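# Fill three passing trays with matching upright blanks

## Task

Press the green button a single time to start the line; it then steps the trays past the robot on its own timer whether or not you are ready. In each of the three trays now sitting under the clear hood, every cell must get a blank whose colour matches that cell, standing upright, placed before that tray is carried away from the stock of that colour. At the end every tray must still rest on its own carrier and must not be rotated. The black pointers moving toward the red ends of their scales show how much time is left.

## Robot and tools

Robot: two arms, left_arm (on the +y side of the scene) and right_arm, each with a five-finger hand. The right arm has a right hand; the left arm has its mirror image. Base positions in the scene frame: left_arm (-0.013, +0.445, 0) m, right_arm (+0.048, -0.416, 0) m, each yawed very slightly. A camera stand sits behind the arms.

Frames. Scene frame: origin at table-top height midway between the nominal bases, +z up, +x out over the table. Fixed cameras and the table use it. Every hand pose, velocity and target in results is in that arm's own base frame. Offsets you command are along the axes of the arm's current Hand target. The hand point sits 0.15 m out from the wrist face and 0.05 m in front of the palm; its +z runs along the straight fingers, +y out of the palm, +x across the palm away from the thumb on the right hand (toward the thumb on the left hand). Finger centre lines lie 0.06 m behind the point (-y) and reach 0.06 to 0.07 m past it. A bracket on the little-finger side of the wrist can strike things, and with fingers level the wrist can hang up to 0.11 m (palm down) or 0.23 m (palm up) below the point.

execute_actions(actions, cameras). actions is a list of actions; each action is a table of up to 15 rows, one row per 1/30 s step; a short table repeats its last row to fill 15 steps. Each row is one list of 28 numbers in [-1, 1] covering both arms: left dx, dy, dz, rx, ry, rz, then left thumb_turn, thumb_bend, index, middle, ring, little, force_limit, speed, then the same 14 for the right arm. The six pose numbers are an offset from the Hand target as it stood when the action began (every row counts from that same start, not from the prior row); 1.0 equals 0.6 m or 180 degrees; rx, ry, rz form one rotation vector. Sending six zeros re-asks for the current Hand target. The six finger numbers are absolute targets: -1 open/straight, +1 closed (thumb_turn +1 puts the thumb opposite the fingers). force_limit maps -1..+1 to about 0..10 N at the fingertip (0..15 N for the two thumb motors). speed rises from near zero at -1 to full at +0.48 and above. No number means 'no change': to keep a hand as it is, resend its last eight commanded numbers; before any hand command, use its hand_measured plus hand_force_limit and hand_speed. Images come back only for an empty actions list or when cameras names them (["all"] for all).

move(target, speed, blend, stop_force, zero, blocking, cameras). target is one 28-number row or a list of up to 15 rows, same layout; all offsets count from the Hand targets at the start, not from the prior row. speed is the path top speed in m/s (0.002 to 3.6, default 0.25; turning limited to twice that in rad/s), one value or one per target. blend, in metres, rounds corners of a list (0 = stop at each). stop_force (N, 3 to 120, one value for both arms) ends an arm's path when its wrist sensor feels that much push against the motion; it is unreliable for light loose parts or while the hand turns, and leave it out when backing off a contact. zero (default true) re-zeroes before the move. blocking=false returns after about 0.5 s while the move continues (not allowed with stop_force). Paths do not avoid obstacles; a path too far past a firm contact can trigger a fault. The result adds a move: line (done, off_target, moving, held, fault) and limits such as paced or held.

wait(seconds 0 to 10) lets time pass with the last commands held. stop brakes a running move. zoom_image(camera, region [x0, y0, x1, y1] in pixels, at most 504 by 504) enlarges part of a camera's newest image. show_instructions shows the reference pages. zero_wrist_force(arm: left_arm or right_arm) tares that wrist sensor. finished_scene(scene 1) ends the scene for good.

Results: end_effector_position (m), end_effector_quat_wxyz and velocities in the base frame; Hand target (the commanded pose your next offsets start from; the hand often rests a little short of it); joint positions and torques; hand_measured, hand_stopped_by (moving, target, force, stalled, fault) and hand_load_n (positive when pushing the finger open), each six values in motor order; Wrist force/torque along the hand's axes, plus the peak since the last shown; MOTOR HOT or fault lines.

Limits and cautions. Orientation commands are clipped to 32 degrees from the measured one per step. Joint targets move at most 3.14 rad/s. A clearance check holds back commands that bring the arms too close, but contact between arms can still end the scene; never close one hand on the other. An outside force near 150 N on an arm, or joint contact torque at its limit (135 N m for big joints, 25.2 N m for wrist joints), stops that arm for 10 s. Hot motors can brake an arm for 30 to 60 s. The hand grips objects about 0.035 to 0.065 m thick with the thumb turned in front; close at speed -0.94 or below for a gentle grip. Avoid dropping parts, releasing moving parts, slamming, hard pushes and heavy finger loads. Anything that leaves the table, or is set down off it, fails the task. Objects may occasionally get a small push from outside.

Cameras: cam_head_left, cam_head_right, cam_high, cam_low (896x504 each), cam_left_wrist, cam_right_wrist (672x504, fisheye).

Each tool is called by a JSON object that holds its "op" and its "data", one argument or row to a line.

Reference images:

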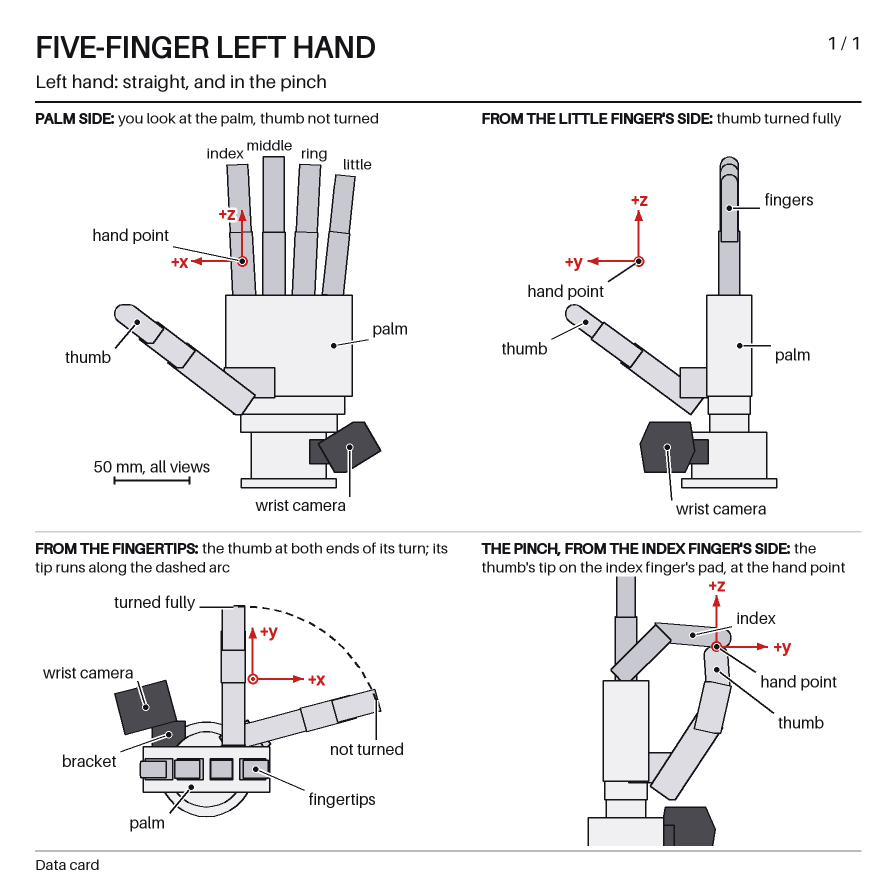

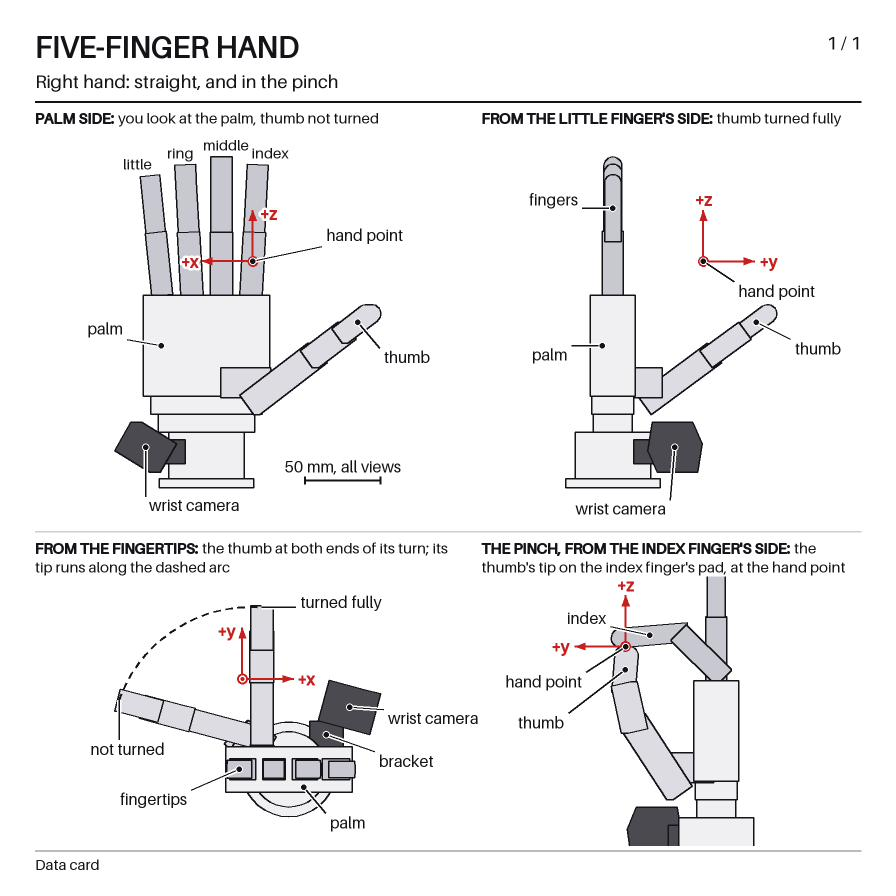

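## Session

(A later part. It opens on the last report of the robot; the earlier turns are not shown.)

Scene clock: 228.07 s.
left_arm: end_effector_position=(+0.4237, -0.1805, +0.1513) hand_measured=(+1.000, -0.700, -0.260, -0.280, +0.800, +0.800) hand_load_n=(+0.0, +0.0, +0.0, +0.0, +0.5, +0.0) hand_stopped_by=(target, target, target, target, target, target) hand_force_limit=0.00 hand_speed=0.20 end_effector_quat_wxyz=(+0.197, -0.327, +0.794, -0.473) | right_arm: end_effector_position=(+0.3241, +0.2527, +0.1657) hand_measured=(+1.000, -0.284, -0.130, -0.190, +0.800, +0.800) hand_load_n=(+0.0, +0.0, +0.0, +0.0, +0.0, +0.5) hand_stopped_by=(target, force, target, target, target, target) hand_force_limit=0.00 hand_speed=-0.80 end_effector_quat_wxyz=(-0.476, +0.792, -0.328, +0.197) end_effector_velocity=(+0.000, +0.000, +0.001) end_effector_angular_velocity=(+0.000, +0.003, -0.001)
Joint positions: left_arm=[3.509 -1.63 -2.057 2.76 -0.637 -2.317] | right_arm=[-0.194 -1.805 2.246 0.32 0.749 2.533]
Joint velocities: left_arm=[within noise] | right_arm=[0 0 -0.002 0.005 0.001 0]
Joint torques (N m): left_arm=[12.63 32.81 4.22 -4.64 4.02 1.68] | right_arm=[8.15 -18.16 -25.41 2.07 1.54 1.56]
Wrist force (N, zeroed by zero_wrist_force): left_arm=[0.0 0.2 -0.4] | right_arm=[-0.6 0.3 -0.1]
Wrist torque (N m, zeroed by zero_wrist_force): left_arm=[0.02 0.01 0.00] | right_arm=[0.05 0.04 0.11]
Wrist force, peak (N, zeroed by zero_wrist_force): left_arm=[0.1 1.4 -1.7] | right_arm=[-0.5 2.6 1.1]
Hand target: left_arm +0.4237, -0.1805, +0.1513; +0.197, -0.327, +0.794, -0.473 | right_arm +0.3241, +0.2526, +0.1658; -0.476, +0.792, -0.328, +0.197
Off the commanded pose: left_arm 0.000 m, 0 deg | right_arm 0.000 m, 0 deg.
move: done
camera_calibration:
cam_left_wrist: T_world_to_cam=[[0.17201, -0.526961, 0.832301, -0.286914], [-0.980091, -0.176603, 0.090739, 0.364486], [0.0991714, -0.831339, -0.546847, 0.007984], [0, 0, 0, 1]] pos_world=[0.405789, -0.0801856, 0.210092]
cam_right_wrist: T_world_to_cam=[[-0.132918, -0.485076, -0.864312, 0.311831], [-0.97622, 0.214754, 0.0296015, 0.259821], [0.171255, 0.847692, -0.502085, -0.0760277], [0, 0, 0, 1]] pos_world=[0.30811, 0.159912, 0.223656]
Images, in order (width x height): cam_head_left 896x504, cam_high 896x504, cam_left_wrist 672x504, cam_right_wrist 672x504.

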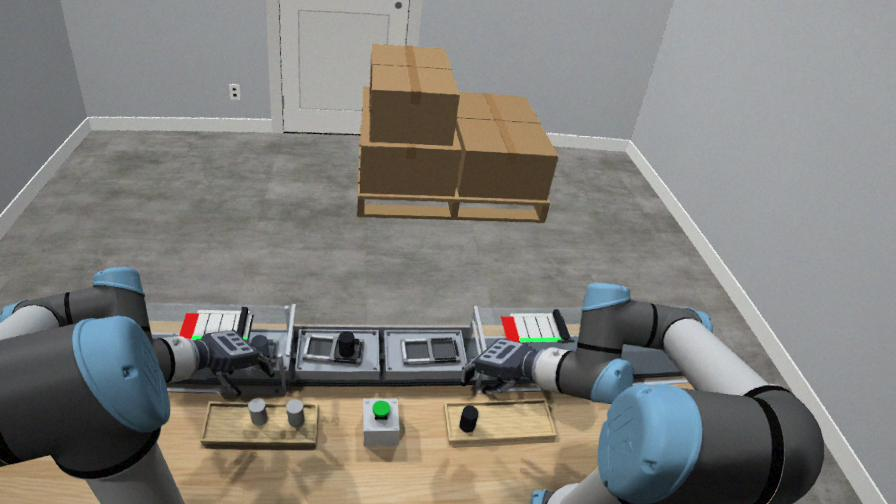

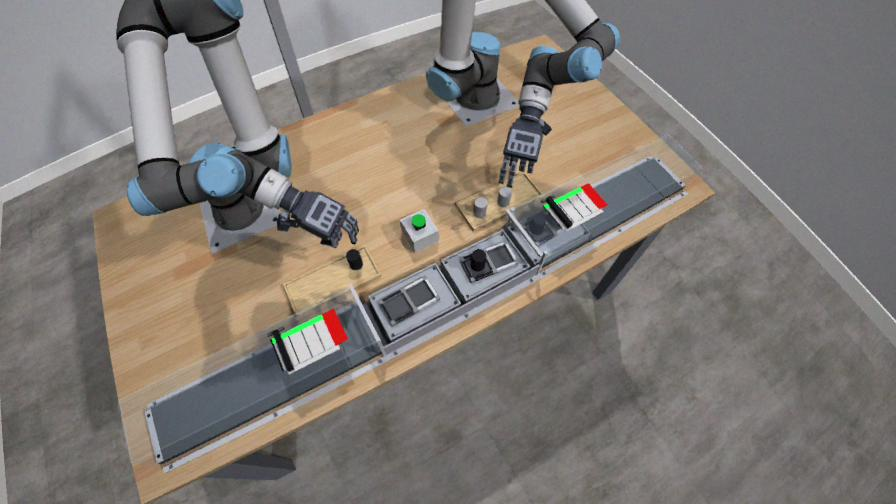

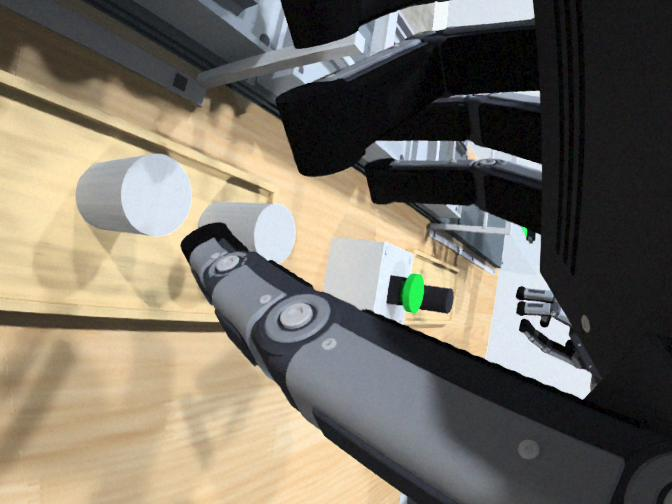

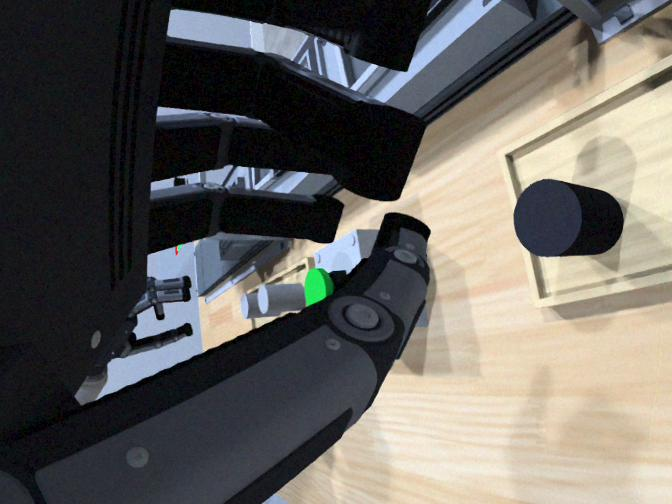

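{"op": "move", "data": {
  "target": [
    [0,0,0,0,0,0,1,-0.7,-0.26,-0.28,0.8,0.8,0.0,0.2,0,0,0,0,0,0,1,-0.7,-0.26,-0.28,0.8,0.8,0.0,0.2],
    [-0.0023,0.1584,0.0763,0,0,0,1,-0.7,-0.26,-0.28,0.8,0.8,0.0,0.2,-0.0006,0.1763,0.0955,0,0,0,1,-0.7,-0.26,-0.28,0.8,0.8,0.0,0.2],
    [-0.0023,0.1584,0.0763,0,0,0,1,0.25,-0.17,-0.18,0.8,0.8,0.0,-0.8,-0.0006,0.1763,0.0955,0,0,0,1,0.25,-0.13,-0.19,0.8,0.8,0.3,-0.8],
    [-0.0023,-0.0182,-0.0176,0,0,0,1,0.25,-0.17,-0.18,0.8,0.8,0.0,-0.8,-0.0006,-0.0003,0.0016,0,0,0,1,0.25,-0.13,-0.19,0.8,0.8,0.3,-0.8]
  ],
  "speed": [0.25,0.14,0.14,0.15],
  "cameras": ["cam_high","cam_left_wrist","cam_right_wrist"]
}}

Scene clock: 238.90 s.
left_arm: end_effector_position=(+0.4218, -0.1766, +0.1659) hand_measured=(+1.000, -0.266, -0.170, -0.180, +0.800, +0.800) hand_load_n=(+0.0, +6.0, +4.0, +0.5, +0.0, +0.0) hand_stopped_by=(target, force, target, target, target, target) hand_force_limit=0.00 hand_speed=-0.80 end_effector_quat_wxyz=(+0.197, -0.327, +0.794, -0.473) | right_arm: end_effector_position=(+0.3245, +0.2536, +0.1654) hand_measured=(+1.000, -0.268, -0.130, -0.190, +0.800, +0.800) hand_load_n=(-0.5, +12.5, +7.5, +1.5, +0.0, +0.0) hand_stopped_by=(target, force, target, target, target, target) hand_force_limit=0.30 hand_speed=-0.80 end_effector_quat_wxyz=(-0.476, +0.792, -0.328, +0.197) end_effector_velocity=(-0.001, +0.000, +0.001) end_effector_angular_velocity=(+0.001, +0.004, +0.000)
Joint positions: left_arm=[3.524 -1.61 -2.04 2.706 -0.628 -2.296] | right_arm=[-0.189 -1.803 2.245 0.316 0.752 2.538]
Joint velocities: left_arm=[within noise] | right_arm=[0.001 0 -0.002 0.005 0 0.001]
Joint torques (N m): left_arm=[12.93 21.2 18.96 -4.56 4.3 -0.66] | right_arm=[7.49 -13.17 -25.03 2.22 0.28 1.67]
Wrist force (N, zeroed by zero_wrist_force): left_arm=[-0.1 1.7 0.0] | right_arm=[-0.6 1.4 0.7]
Wrist torque (N m, zeroed by zero_wrist_force): left_arm=[0.09 0.03 -0.11] | right_arm=[0.04 0.03 0.16]
Wrist force, peak (N, zeroed by zero_wrist_force): left_arm=[0.1 3.1 0.9] | right_arm=[-0.4 2.9 1.4]
Hand target: left_arm +0.4218, -0.1766, +0.1660; +0.197, -0.327, +0.794, -0.473 | right_arm +0.3245, +0.2536, +0.1655; -0.476, +0.792, -0.328, +0.197
Off the commanded pose: left_arm 0.000 m, 0 deg | right_arm 0.000 m, 0 deg.
move: done
camera_calibration:
cam_left_wrist: T_world_to_cam=[[0.171799, -0.527183, 0.832204, -0.296564], [-0.980128, -0.176508, 0.0905218, 0.36205], [0.0991688, -0.831218, -0.547031, 0.0193128], [0, 0, 0, 1]] pos_world=[0.40389, -0.0763856, 0.224593]
cam_right_wrist: T_world_to_cam=[[-0.132831, -0.485084, -0.86432, 0.312038], [-0.976214, 0.214794, 0.0294778, 0.260047], [0.171352, 0.847678, -0.502077, -0.0770387], [0, 0, 0, 1]] pos_world=[0.30851, 0.160812, 0.223356]
Images, in order (width x height): cam_high 896x504, cam_left_wrist 672x504, cam_right_wrist 672x504.

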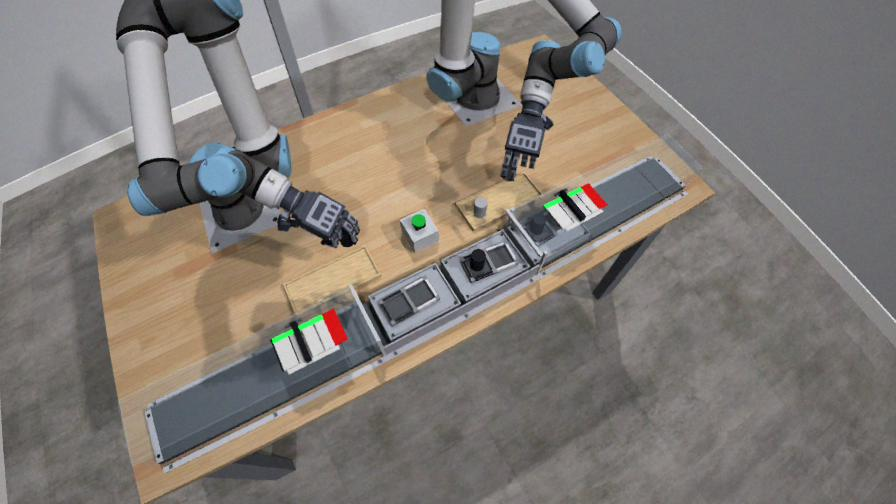

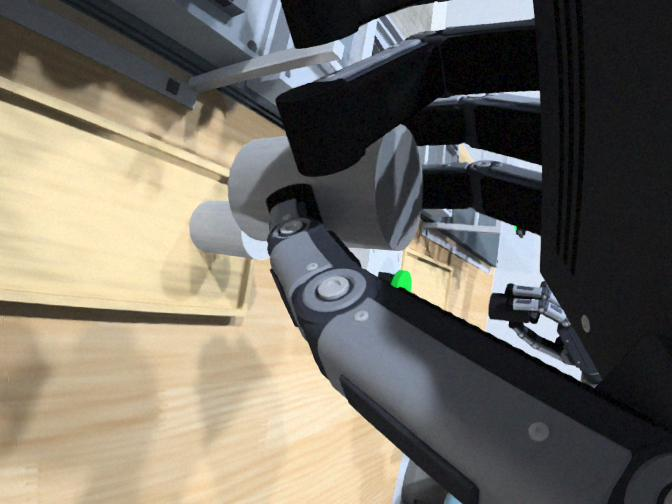

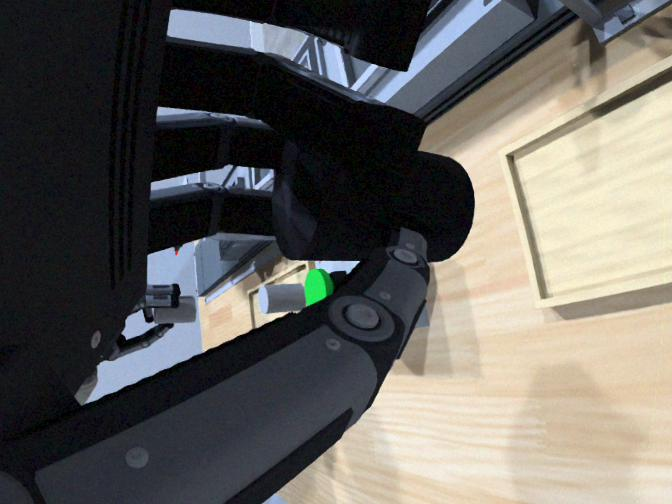

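{"op": "move", "data": {
  "target": [
    [0,-0.0355,-0.0189,0,0,0,1,0.25,-0.17,-0.18,-1,-1,0.0,0.4,0,-0.0362,-0.0193,0,0,0,1,0.25,-0.13,-0.19,0.8,0.8,0.3,-0.8],
    [-0.0405,-0.1855,0.2633,0,0,0,1,0.25,-0.17,-0.18,-1,-1,0.0,0.4,0.1227,-0.1728,0.2377,0,0.1472,0.0782,1,0.25,-0.13,-0.19,0.8,0.8,0.3,-0.8]
  ],
  "speed": [0.3,0.35],
  "blend": [0.012,0],
  "cameras": ["cam_left_wrist","cam_right_wrist"]
}}

Scene clock: 241.93 s.
left_arm: end_effector_position=(+0.5742, -0.2956, +0.1889) hand_measured=(+1.000, -0.266, -0.170, -0.180, -1.000, -1.000) hand_load_n=(+0.0, +6.0, +4.0, +0.5, +0.0, +0.0) hand_stopped_by=(target, force, target, target, target, target) hand_force_limit=0.00 hand_speed=0.40 end_effector_quat_wxyz=(+0.197, -0.327, +0.794, -0.473) | right_arm: end_effector_position=(+0.5001, +0.3248, +0.1901) hand_measured=(+1.000, -0.268, -0.130, -0.190, +0.800, +0.800) hand_load_n=(-0.5, +12.0, +7.5, +1.5, +0.0, +0.0) hand_stopped_by=(target, force, target, target, target, target) hand_force_limit=0.30 hand_speed=-0.80 end_effector_quat_wxyz=(-0.408, +0.680, -0.522, +0.314)
Joint positions: left_arm=[3.13 -1.929 -1.524 2.805 -0.908 -2.702] | right_arm=[0.316 -1.428 1.778 0.139 1.619 3.167]
Joint torques (N m): left_arm=[-3.03 23.78 31.45 2.13 1.44 -0.96] | right_arm=[7.91 -18.65 -27.64 -1.05 2.69 1.43]
Wrist force (N, zeroed by zero_wrist_force): left_arm=[-0.1 1.5 -0.2] | right_arm=[-0.3 1.5 0.7]
Wrist torque (N m, zeroed by zero_wrist_force): left_arm=[0.05 0.02 -0.12] | right_arm=[0.03 -0.02 0.21]
Wrist force, peak (N, zeroed by zero_wrist_force): left_arm=[-0.1 4.0 0.9] | right_arm=[-0.6 3.2 1.5]
Hand target: left_arm +0.5743, -0.2956, +0.1888; +0.197, -0.327, +0.794, -0.473 | right_arm +0.5001, +0.3248, +0.1901; -0.408, +0.680, -0.522, +0.314
Off the commanded pose: left_arm 0.000 m, 0 deg | right_arm 0.000 m, 0 deg.
move: done
camera_calibration:
cam_left_wrist: T_world_to_cam=[[0.17196, -0.526984, 0.832297, -0.404642], [-0.980109, -0.176494, 0.0907488, 0.488289], [0.0990723, -0.831347, -0.546852, -0.0820668], [0, 0, 0, 1]] pos_world=[0.55629, -0.195286, 0.247592]
cam_right_wrist: T_world_to_cam=[[-0.357371, -0.354011, -0.86427, 0.460968], [-0.738081, 0.674085, 0.0290826, 0.147177], [0.572296, 0.648295, -0.502187, -0.290855], [0, 0, 0, 1]] pos_world=[0.43982, 0.252538, 0.248056]
Images, in order (width x height): cam_left_wrist 672x504, cam_right_wrist 672x504.

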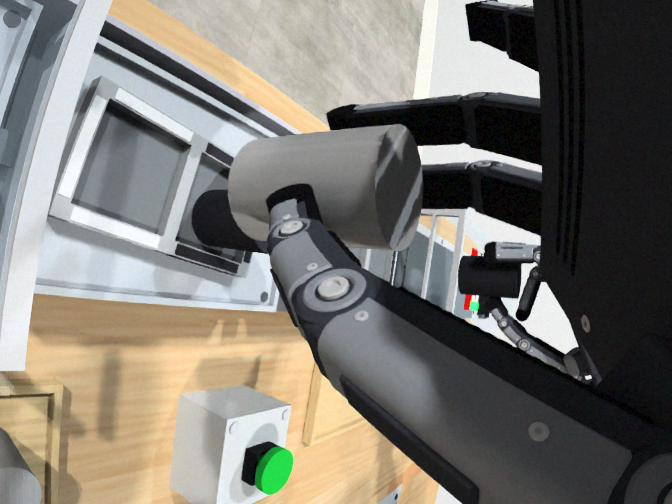

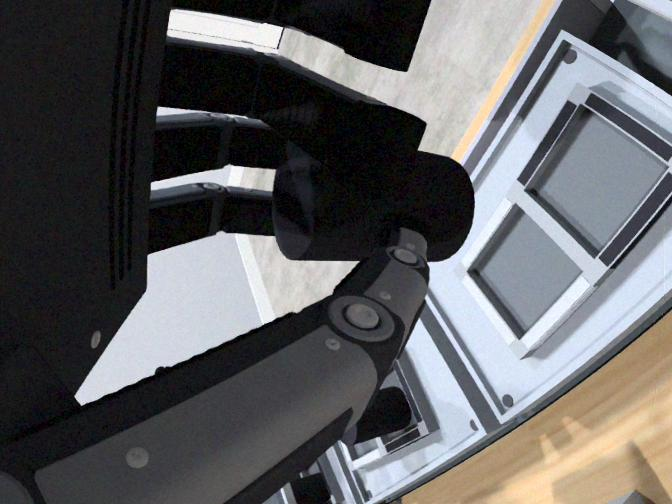

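{"op": "move", "data": {
  "target": [-0.0127,0.1128,0.0679,0,0,0,1,0.25,-0.17,-0.18,-1,-1,0.0,0.4,0.0321,0.1264,0.0555,0,0,0,1,0.25,-0.13,-0.19,0.8,0.8,0.3,-0.8],
  "speed": 0.2,
  "cameras": ["cam_left_wrist","cam_right_wrist","cam_high"]
}}

Scene clock: 245.60 s.
left_arm: end_effector_position=(+0.5825, -0.2925, +0.1100) hand_measured=(+1.000, -0.266, -0.170, -0.180, -1.000, -1.000) hand_load_n=(-0.5, +6.0, +4.0, +0.5, +0.0, +0.0) hand_stopped_by=(target, force, target, target, target, target) hand_force_limit=0.00 hand_speed=0.40 end_effector_quat_wxyz=(+0.197, -0.327, +0.794, -0.473) | right_arm: end_effector_position=(+0.4991, +0.3046, +0.1076) hand_measured=(+1.000, -0.268, -0.130, -0.190, +0.800, +0.800) hand_load_n=(-0.5, +12.0, +7.5, +2.0, +0.0, +0.0) hand_stopped_by=(target, force, target, target, target, target) hand_force_limit=0.30 hand_speed=-0.80 end_effector_quat_wxyz=(-0.408, +0.680, -0.522, +0.314)
Joint positions: left_arm=[3.137 -2.018 -1.613 2.98 -0.903 -2.697] | right_arm=[0.265 -1.367 1.94 -0.084 1.574 3.143]
Joint torques (N m): left_arm=[-12.99 38.22 22.5 1.97 -0.28 -1.32] | right_arm=[1.43 -29.48 -9.54 -1.83 1.93 1.51]
Wrist force (N, zeroed by zero_wrist_force): left_arm=[-0.1 1.8 -0.1] | right_arm=[-0.8 1.8 0.8]
Wrist torque (N m, zeroed by zero_wrist_force): left_arm=[0.09 0.02 -0.15] | right_arm=[0.08 0.02 0.17]
Wrist force, peak (N, zeroed by zero_wrist_force): left_arm=[-0.1 3.9 0.8] | right_arm=[-0.1 3.3 1.4]
Hand target: left_arm +0.5825, -0.2926, +0.1099; +0.197, -0.327, +0.794, -0.473 | right_arm +0.4991, +0.3046, +0.1075; -0.408, +0.680, -0.522, +0.314
Off the commanded pose: left_arm 0.000 m, 0 deg | right_arm 0.000 m, 0 deg.
move: done
camera_calibration:
cam_left_wrist: T_world_to_cam=[[0.172175, -0.526946, 0.832276, -0.338878], [-0.980072, -0.17661, 0.090931, 0.504057], [0.0990724, -0.831346, -0.546853, -0.123458], [0, 0, 0, 1]] pos_world=[0.564589, -0.192186, 0.168692]
cam_right_wrist: T_world_to_cam=[[-0.357486, -0.353904, -0.864266, 0.382095], [-0.738025, 0.674141, 0.0292187, 0.162398], [0.572296, 0.648295, -0.502186, -0.318669], [0, 0, 0, 1]] pos_world=[0.43882, 0.232337, 0.165456]
Images, in order (width x height): cam_high 896x504, cam_left_wrist 672x504, cam_right_wrist 672x504.

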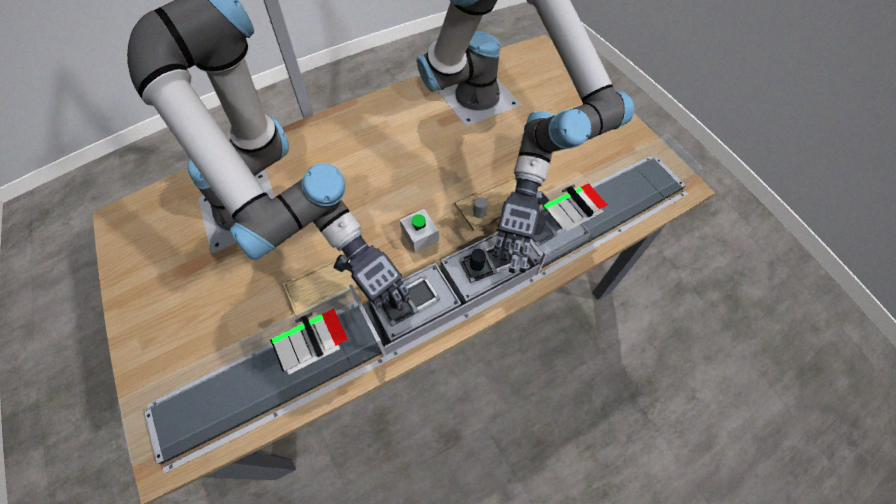

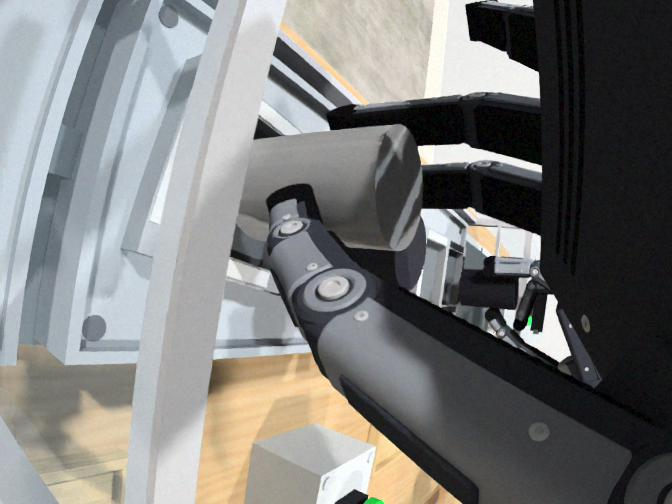

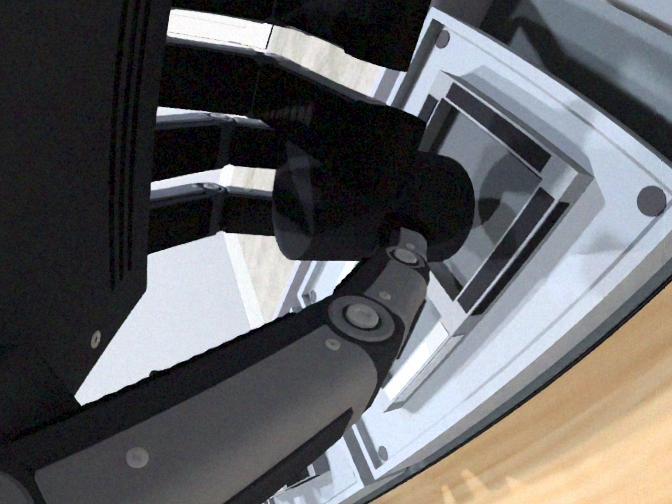

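{"op": "move", "data": {
  "target": [-0.0006,0.0293,0.0177,0,0,0,1,0.25,-0.17,-0.18,-1,-1,0.0,0.4,0.0002,0.0255,0.0163,0,0,0,1,0.25,-0.13,-0.19,0.8,0.8,0.3,-0.8],
  "speed": 0.05,
  "stop_force": 10
}}

Scene clock: 248.17 s.
left_arm: end_effector_position=(+0.5835, -0.2930, +0.0894) hand_measured=(+1.000, -0.266, -0.170, -0.180, -1.000, -1.000) hand_load_n=(+0.0, +5.0, +3.5, +2.0, +0.0, +0.0) hand_stopped_by=(target, force, target, target, target, target) hand_force_limit=0.00 hand_speed=0.40 end_effector_quat_wxyz=(+0.197, -0.327, +0.794, -0.473) | right_arm: end_effector_position=(+0.5005, +0.3049, +0.0894) hand_measured=(+1.000, -0.268, -0.130, -0.190, +0.800, +0.800) hand_load_n=(-1.0, +9.5, +7.0, +0.5, +0.0, +0.0) hand_stopped_by=(target, force, target, target, target, target) hand_force_limit=0.30 hand_speed=-0.80 end_effector_quat_wxyz=(-0.408, +0.680, -0.522, +0.314)
Joint positions: left_arm=[3.136 -2.044 -1.633 3.026 -0.904 -2.697] | right_arm=[0.264 -1.339 1.959 -0.132 1.574 3.143]
Joint torques (N m): left_arm=[-7.95 53.95 28.96 -3.63 -1.73 0.17] | right_arm=[-4.36 -41.7 -24.92 -2.02 -0.98 -1.26]
Wrist force (N, zeroed by zero_wrist_force): left_arm=[-0.1 2.0 0.0] | right_arm=[-1.0 1.9 0.5]
Wrist torque (N m, zeroed by zero_wrist_force): left_arm=[0.10 0.03 -0.08] | right_arm=[0.10 0.04 0.16]
Wrist force, peak (N, zeroed by zero_wrist_force): left_arm=[0.3 -3.6 -3.1] | right_arm=[-0.8 2.1 0.8]
Hand target: left_arm +0.5835, -0.2930, +0.0894; +0.197, -0.327, +0.794, -0.473 | right_arm +0.5005, +0.3049, +0.0894; -0.408, +0.680, -0.522, +0.314
Off the commanded pose: left_arm 0.000 m, 0 deg | right_arm 0.000 m, 0 deg.
move: done

{"op": "move", "data": {
  "target": [
    [0,0,0,0,0,0,1,-0.7,-0.26,-0.28,-1,-1,0.0,-0.3,0,0,0,0,0,0,1,-0.7,-0.26,-0.28,0.8,0.8,0.0,-0.4],
    [0,-0.1472,-0.0783,0,0,0,1,-0.7,-0.26,-0.28,-1,-1,0.0,-0.3,0,-0.1472,-0.0783,0,0,0,1,-0.7,-0.26,-0.28,0.8,0.8,0.0,-0.4]
  ],
  "speed": [0.2,0.2],
  "cameras": ["cam_left_wrist","cam_right_wrist","cam_high"]
}}

Scene clock: 250.73 s.
left_arm: end_effector_position=(+0.5837, -0.2937, +0.1894) hand_measured=(+1.000, -0.698, -0.260, -0.280, -1.000, -1.000) hand_load_n=(+0.0, +0.0, +0.0, +0.0, +0.0, -0.5) hand_stopped_by=(target, target, target, target, target, target) hand_force_limit=0.00 hand_speed=-0.30 end_effector_quat_wxyz=(+0.197, -0.327, +0.794, -0.473) | right_arm: end_effector_position=(+0.5005, +0.3049, +0.1893) hand_measured=(+1.000, -0.700, -0.260, -0.280, +0.800, +0.800) hand_load_n=(+0.0, +0.0, +0.0, +0.0, +0.0, +0.0) hand_stopped_by=(target, target, target, target, target, target) hand_force_limit=0.00 hand_speed=-0.40 end_effector_quat_wxyz=(-0.408, +0.680, -0.522, +0.314)
Joint positions: left_arm=[3.134 -1.949 -1.495 2.794 -0.905 -2.698] | right_arm=[0.264 -1.455 1.811 0.133 1.574 3.143]
Joint torques (N m): left_arm=[-4.88 33.82 27.42 -3.82 -1 1.09] | right_arm=[-5.53 -31.51 -26.79 1.16 1.8 -1.15]
Wrist force (N, zeroed by zero_wrist_force): left_arm=[0.0 0.2 -0.8] | right_arm=[-0.6 0.5 0.0]
Wrist torque (N m, zeroed by zero_wrist_force): left_arm=[0.03 0.00 -0.05] | right_arm=[0.04 0.01 0.17]
Wrist force, peak (N, zeroed by zero_wrist_force): left_arm=[4.1 -6.0 5.7] | right_arm=[-0.8 2.4 0.9]
Hand target: left_arm +0.5837, -0.2937, +0.1895; +0.197, -0.327, +0.794, -0.473 | right_arm +0.5005, +0.3049, +0.1894; -0.408, +0.680, -0.522, +0.314
Off the commanded pose: left_arm 0.000 m, 0 deg | right_arm 0.000 m, 0 deg.
move: done
camera_calibration:
cam_left_wrist: T_world_to_cam=[[0.171776, -0.526987, 0.832333, -0.405649], [-0.980122, -0.17656, 0.090489, 0.497931], [0.0992703, -0.831331, -0.54684, -0.0813501], [0, 0, 0, 1]] pos_world=[0.565789, -0.193486, 0.248092]
cam_right_wrist: T_world_to_cam=[[-0.357681, -0.353969, -0.864159, 0.453473], [-0.738027, 0.674133, 0.0293422, 0.160811], [0.572172, 0.648267, -0.502363, -0.278481], [0, 0, 0, 1]] pos_world=[0.44022, 0.232637, 0.247255]
Images, in order (width x height): cam_high 896x504, cam_left_wrist 672x504, cam_right_wrist 672x504.

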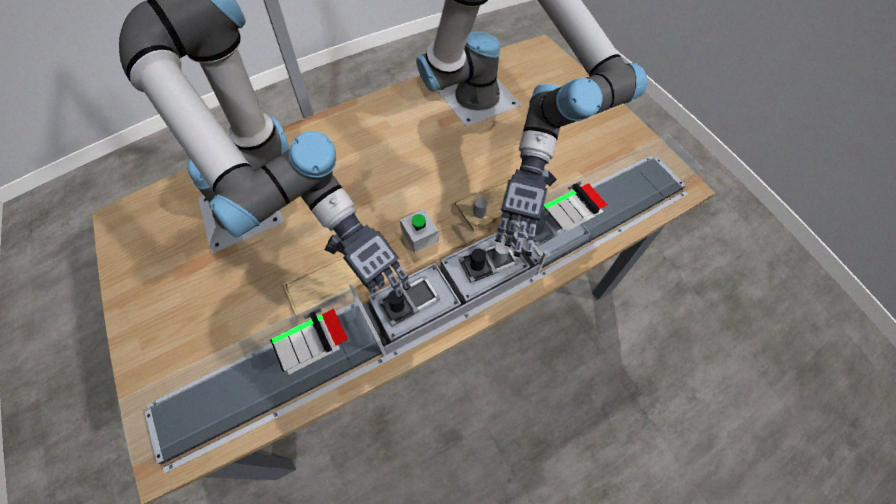

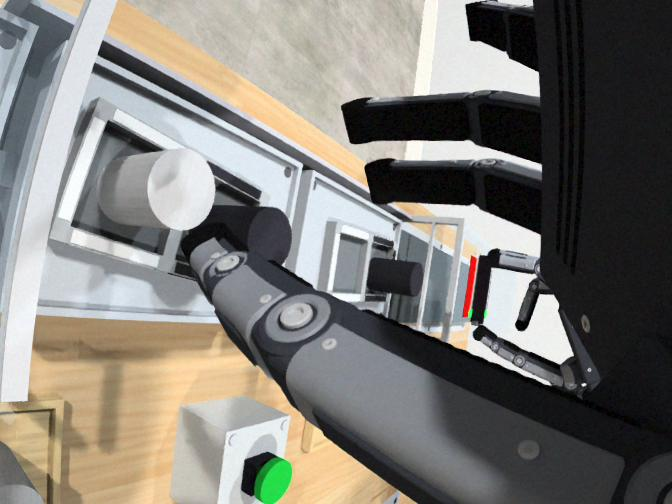

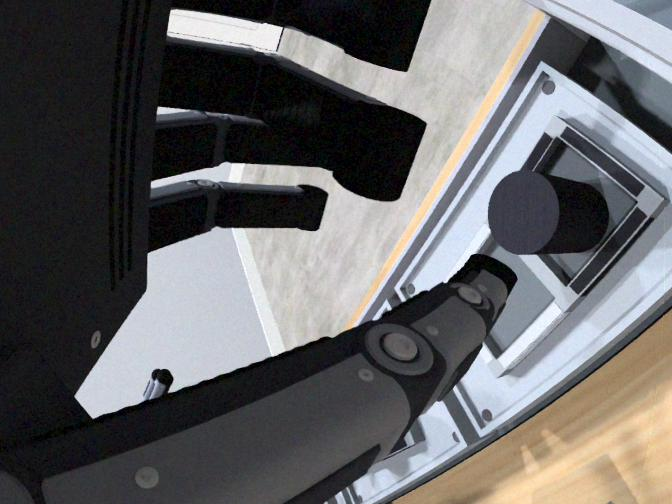

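{"op": "move", "data": {
  "target": [
    [0.149,0.104,-0.1956,0,0,0,1,-0.7,-0.26,-0.28,-1,-1,0.0,-0.3,0.0067,0.1272,-0.2783,0,-0.1472,-0.0782,1,-0.7,-0.26,-0.28,0.8,0.8,0.0,-0.4],
    [0.149,0.104,-0.1956,0,0,0,1,-0.7,-0.26,-0.28,0.8,0.8,0.0,0.2,0.0067,0.1272,-0.2783,0,-0.1472,-0.0782,1,-0.7,-0.26,-0.28,0.8,0.8,0.0,-0.4]
  ],
  "speed": [0.3,0.3],
  "cameras": ["cam_left_wrist","cam_high"]
}}

Scene clock: 254.33 s.
left_arm: end_effector_position=(+0.4266, -0.2626, +0.1900) hand_measured=(+1.000, -0.698, -0.260, -0.280, +0.800, +0.800) hand_load_n=(+0.0, +0.0, +0.0, +0.0, +0.0, +0.0) hand_stopped_by=(target, target, target, target, target, target) hand_force_limit=0.00 hand_speed=0.20 end_effector_quat_wxyz=(+0.197, -0.327, +0.794, -0.473) | right_arm: end_effector_position=(+0.3245, +0.2537, +0.2004) hand_measured=(+1.000, -0.700, -0.260, -0.280, +0.800, +0.800) hand_load_n=(+0.0, +0.0, +0.0, -0.5, +0.0, +0.0) hand_stopped_by=(target, target, target, target, target, target) hand_force_limit=0.00 hand_speed=-0.40 end_effector_quat_wxyz=(-0.476, +0.792, -0.328, +0.197)
Joint positions: left_arm=[3.232 -1.58 -1.952 2.831 -0.829 -2.619] | right_arm=[-0.188 -1.842 2.175 0.423 0.753 2.539]
Joint torques (N m): left_arm=[-12.86 33.4 8.25 1.24 -1.49 0.93] | right_arm=[-6.1 -19.04 -10.48 1.93 -2.53 -0.82]
Wrist force (N, zeroed by zero_wrist_force): left_arm=[-0.4 0.5 -0.7] | right_arm=[-0.3 -0.2 0.3]
Wrist torque (N m, zeroed by zero_wrist_force): left_arm=[0.09 0.01 -0.02] | right_arm=[-0.02 0.00 0.11]
Wrist force, peak (N, zeroed by zero_wrist_force): left_arm=[0.5 1.1 -1.9] | right_arm=[-0.9 -0.2 1.5]
Hand target: left_arm +0.4266, -0.2626, +0.1900; +0.197, -0.327, +0.794, -0.473 | right_arm +0.3245, +0.2537, +0.2004; -0.476, +0.792, -0.328, +0.197
Off the commanded pose: left_arm 0.000 m, 0 deg | right_arm 0.000 m, 0 deg.
move: done
camera_calibration:
cam_left_wrist: T_world_to_cam=[[0.17201, -0.526961, 0.832301, -0.362886], [-0.980091, -0.176603, 0.090739, 0.349317], [0.0991714, -0.831339, -0.546847, -0.0393935], [0, 0, 0, 1]] pos_world=[0.408689, -0.162286, 0.248792]
Images, in order (width x height): cam_high 896x504, cam_left_wrist 672x504.

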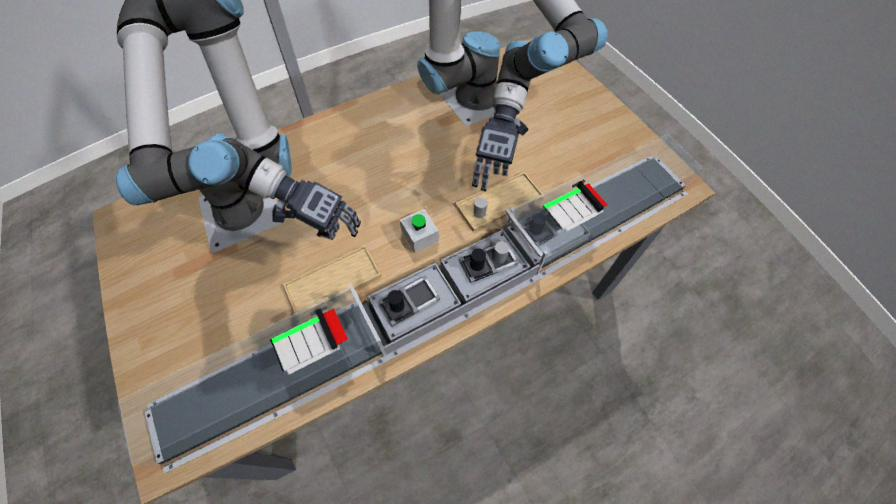

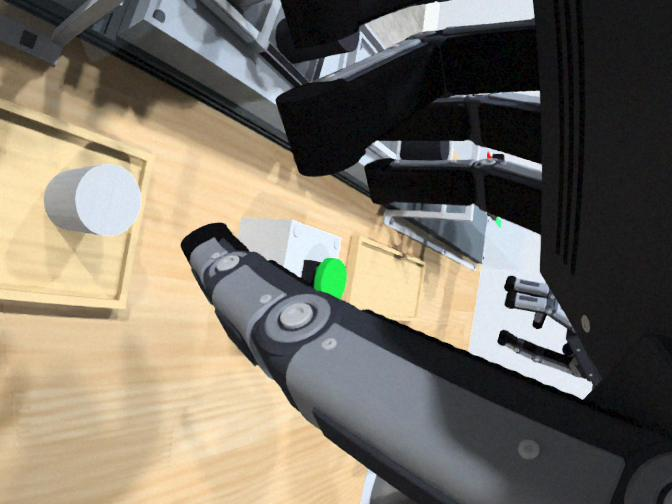

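{"op": "move", "data": {
  "target": [-0.0022,0.0662,0.0175,0,0,0,1,-0.7,-0.26,-0.28,0.8,0.8,0.0,0.2,0,0,0,0,0,0,1,-0.7,-0.26,-0.28,0.8,0.8,0.0,-0.4],
  "speed": 0.2,
  "cameras": ["cam_left_wrist"]
}}

Scene clock: 256.17 s.
left_arm: end_effector_position=(+0.4208, -0.2546, +0.1501) hand_measured=(+1.000, -0.698, -0.260, -0.280, +0.800, +0.800) hand_load_n=(+0.0, +0.0, +0.0, +0.0, +0.0, +0.0) hand_stopped_by=(target, target, target, target, target, target) hand_force_limit=0.00 hand_speed=0.20 end_effector_quat_wxyz=(+0.197, -0.327, +0.794, -0.473) | right_arm: end_effector_position=(+0.3245, +0.2537, +0.2004) hand_measured=(+1.000, -0.700, -0.260, -0.280, +0.800, +0.800) hand_load_n=(+0.0, +0.0, +0.0, +0.0, +0.0, +0.0) hand_stopped_by=(target, target, target, target, target, target) hand_force_limit=0.00 hand_speed=-0.40 end_effector_quat_wxyz=(-0.476, +0.792, -0.328, +0.197)
Joint positions: left_arm=[3.26 -1.608 -2.039 2.929 -0.808 -2.593] | right_arm=[-0.188 -1.842 2.175 0.423 0.753 2.539]
Joint torques (N m): left_arm=[-13.81 33.85 21.69 -2.63 -2.18 -1.39] | right_arm=[-5.88 -19.41 -10.95 2.07 -2.33 0.36]
Wrist force (N, zeroed by zero_wrist_force): left_arm=[0.0 0.2 -0.6] | right_arm=[-0.3 0.2 0.1]
Wrist torque (N m, zeroed by zero_wrist_force): left_arm=[0.05 -0.06 -0.03] | right_arm=[0.04 0.01 0.11]
Wrist force, peak (N, zeroed by zero_wrist_force): left_arm=[0.0 1.4 -0.3] | right_arm=[-0.5 0.5 0.3]
Hand target: left_arm +0.4208, -0.2547, +0.1501; +0.197, -0.327, +0.794, -0.473 | right_arm +0.3245, +0.2537, +0.2004; -0.476, +0.792, -0.328, +0.197
Off the commanded pose: left_arm 0.000 m, 0 deg | right_arm 0.000 m, 0 deg.
move: done
camera_calibration:
cam_left_wrist: T_world_to_cam=[[0.172175, -0.526946, 0.832276, -0.324493], [-0.980072, -0.17661, 0.090931, 0.348609], [0.0990724, -0.831346, -0.546853, -0.0540846], [0, 0, 0, 1]] pos_world=[0.402889, -0.154386, 0.208792]
Images, in order (width x height): cam_left_wrist 672x504.

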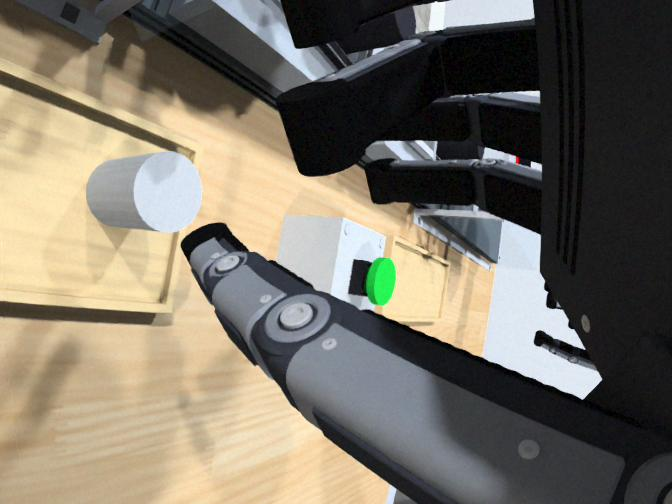

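{"op": "move", "data": {
  "target": [
    [0.0003,0.1527,0.0827,0,0,0,1,-0.7,-0.26,-0.28,0.8,0.8,0.0,0.2,0,0,0,0,0,0,1,-0.7,-0.26,-0.28,0.8,0.8,0.0,-0.4],
    [0.0003,0.1527,0.0827,0,0,0,1,0.25,-0.17,-0.18,0.8,0.8,0.0,-0.8,0,0,0,0,0,0,1,-0.7,-0.26,-0.28,0.8,0.8,0.0,-0.4],
    [0.0003,-0.0239,-0.0112,0,0,0,1,0.25,-0.17,-0.18,0.8,0.8,0.0,-0.8,0,0,0,0,0,0,1,-0.7,-0.26,-0.28,0.8,0.8,0.0,-0.4]
  ],
  "speed": [0.14,0.14,0.15],
  "cameras": ["cam_high","cam_left_wrist"]
}}

Scene clock: 261.40 s.
left_arm: end_effector_position=(+0.4213, -0.2555, +0.1659) hand_measured=(+1.000, -0.266, -0.170, -0.180, +0.800, +0.800) hand_load_n=(+0.0, +6.5, +3.0, +1.5, +0.0, +0.5) hand_stopped_by=(target, force, target, target, target, target) hand_force_limit=0.00 hand_speed=-0.80 end_effector_quat_wxyz=(+0.197, -0.327, +0.794, -0.473) | right_arm: end_effector_position=(+0.3245, +0.2537, +0.2004) hand_measured=(+1.000, -0.700, -0.260, -0.280, +0.800, +0.800) hand_load_n=(+0.0, +0.0, +0.0, +0.0, +0.0, +0.0) hand_stopped_by=(target, target, target, target, target, target) hand_force_limit=0.00 hand_speed=-0.40 end_effector_quat_wxyz=(-0.476, +0.792, -0.328, +0.197)
Joint positions: left_arm=[3.257 -1.59 -2.012 2.886 -0.81 -2.596] | right_arm=[-0.188 -1.842 2.175 0.423 0.753 2.539]
Joint torques (N m): left_arm=[12 19.69 21.08 -3.75 3.19 0.51] | right_arm=[-6.18 -18.87 -10.46 2.07 -2.11 0.5]
Wrist force (N, zeroed by zero_wrist_force): left_arm=[0.2 1.4 0.0] | right_arm=[-0.2 0.0 0.2]
Wrist torque (N m, zeroed by zero_wrist_force): left_arm=[0.04 -0.09 -0.02] | right_arm=[0.02 0.00 0.11]
Wrist force, peak (N, zeroed by zero_wrist_force): left_arm=[0.2 3.2 0.9] | right_arm=[-0.5 0.3 0.5]
Hand target: left_arm +0.4213, -0.2555, +0.1659; +0.197, -0.327, +0.794, -0.473 | right_arm +0.3245, +0.2537, +0.2004; -0.476, +0.792, -0.328, +0.197
Off the commanded pose: left_arm 0.000 m, 0 deg | right_arm 0.000 m, 0 deg.
move: done
camera_calibration:
cam_left_wrist: T_world_to_cam=[[0.171841, -0.527091, 0.832254, -0.338086], [-0.98011, -0.17661, 0.0905177, 0.347611], [0.099273, -0.831255, -0.546956, -0.0462855], [0, 0, 0, 1]] pos_world=[0.403389, -0.155286, 0.224592]
Images, in order (width x height): cam_high 896x504, cam_left_wrist 672x504.

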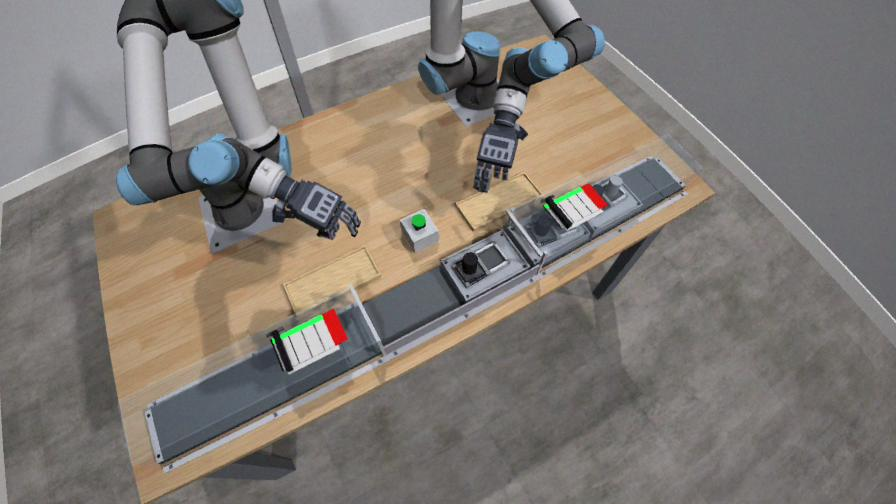

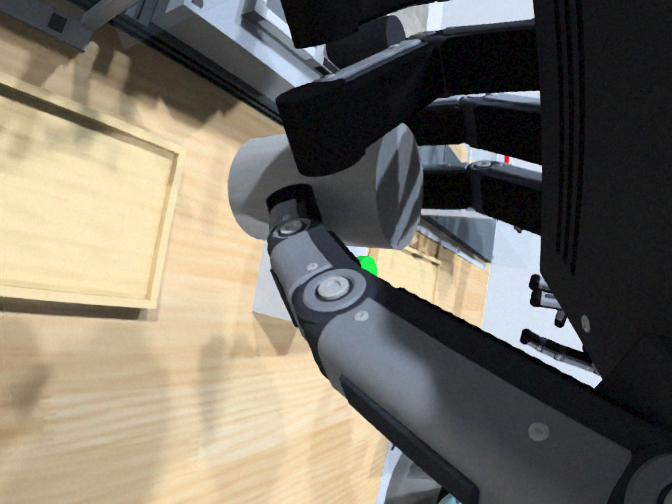

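{"op": "move", "data": {
  "target": [
    [0,-0.0355,-0.0189,0,0,0,1,0.25,-0.17,-0.18,-1,-1,0.0,0.4,0,0,0,0,0,0,1,-0.7,-0.26,-0.28,0.8,0.8,0.0,-0.4],
    [-0.118,-0.1512,0.1988,0,0,0,1,0.25,-0.17,-0.18,-1,-1,0.0,0.4,0,0,0,0,0,0,1,-0.7,-0.26,-0.28,0.8,0.8,0.0,-0.4]
  ],
  "speed": [0.25,0.3],
  "blend": [0.012,0],
  "cameras": ["cam_left_wrist","cam_high"]
}}

Scene clock: 263.57 s.
left_arm: end_effector_position=(+0.5758, -0.3106, +0.1893) hand_measured=(+1.000, -0.266, -0.170, -0.180, -1.000, -1.000) hand_load_n=(+0.0, +6.5, +3.0, +1.5, +0.0, +0.0) hand_stopped_by=(target, force, target, target, target, target) hand_force_limit=0.00 hand_speed=0.40 end_effector_quat_wxyz=(+0.197, -0.327, +0.794, -0.473) end_effector_velocity=(+0.002, +0.000, +0.001) end_effector_angular_velocity=(+0.000, -0.003, +0.001) | right_arm: end_effector_position=(+0.3245, +0.2537, +0.2004) hand_measured=(+1.000, -0.700, -0.260, -0.280, +0.800, +0.800) hand_load_n=(+0.5, +0.0, +0.0, +0.0, +0.0, +0.0) hand_stopped_by=(target, target, target, target, target, target) hand_force_limit=0.00 hand_speed=-0.40 end_effector_quat_wxyz=(-0.476, +0.792, -0.328, +0.197)
Joint positions: left_arm=[3.098 -1.939 -1.506 2.812 -0.934 -2.726] | right_arm=[-0.188 -1.842 2.175 0.423 0.753 2.539]
Joint velocities: left_arm=[0 -0.001 0.005 0 -0.001 0] | right_arm=[within noise]
Joint torques (N m): left_arm=[10.12 24.65 29.97 1.87 2.96 -0.85] | right_arm=[-6.02 -19.35 -10.8 2.02 -1.81 0.6]
Wrist force (N, zeroed by zero_wrist_force): left_arm=[0.0 1.8 -0.1] | right_arm=[-0.2 0.0 0.2]
Wrist torque (N m, zeroed by zero_wrist_force): left_arm=[0.08 0.04 -0.12] | right_arm=[0.02 0.00 0.12]
Wrist force, peak (N, zeroed by zero_wrist_force): left_arm=[0.0 4.0 0.8] | right_arm=[-0.5 -0.1 0.4]
Hand target: left_arm +0.5759, -0.3106, +0.1893; +0.197, -0.327, +0.794, -0.473 | right_arm +0.3245, +0.2537, +0.2004; -0.476, +0.792, -0.328, +0.197
Off the commanded pose: left_arm 0.000 m, 0 deg | right_arm 0.000 m, 0 deg.
move: done
camera_calibration:
cam_left_wrist: T_world_to_cam=[[0.171817, -0.527079, 0.832266, -0.413123], [-0.980135, -0.176421, 0.0906159, 0.487121], [0.0990671, -0.831302, -0.546921, -0.0945204], [0, 0, 0, 1]] pos_world=[0.55779, -0.210386, 0.247992]
Images, in order (width x height): cam_high 896x504, cam_left_wrist 672x504.

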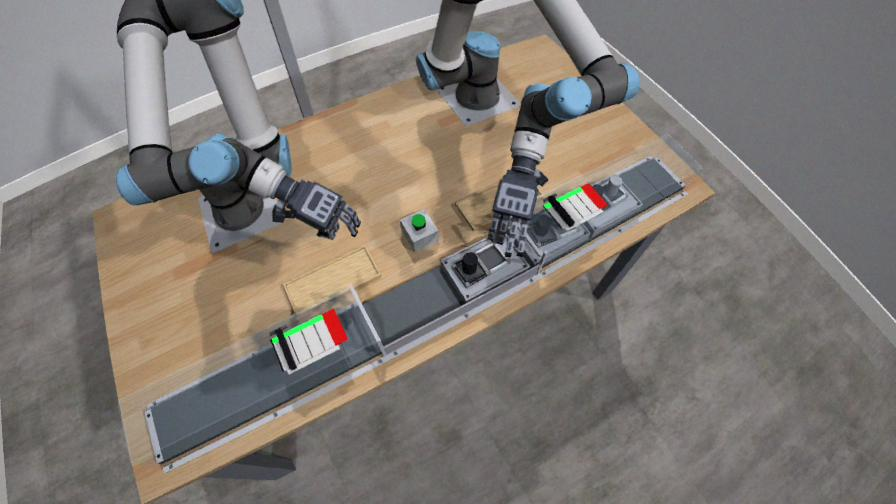

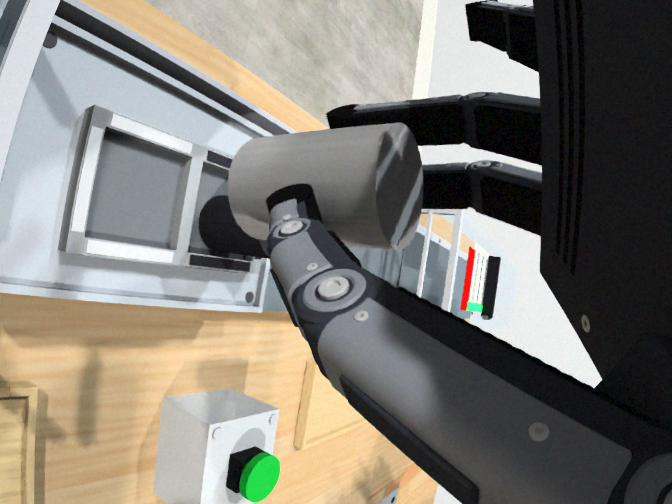

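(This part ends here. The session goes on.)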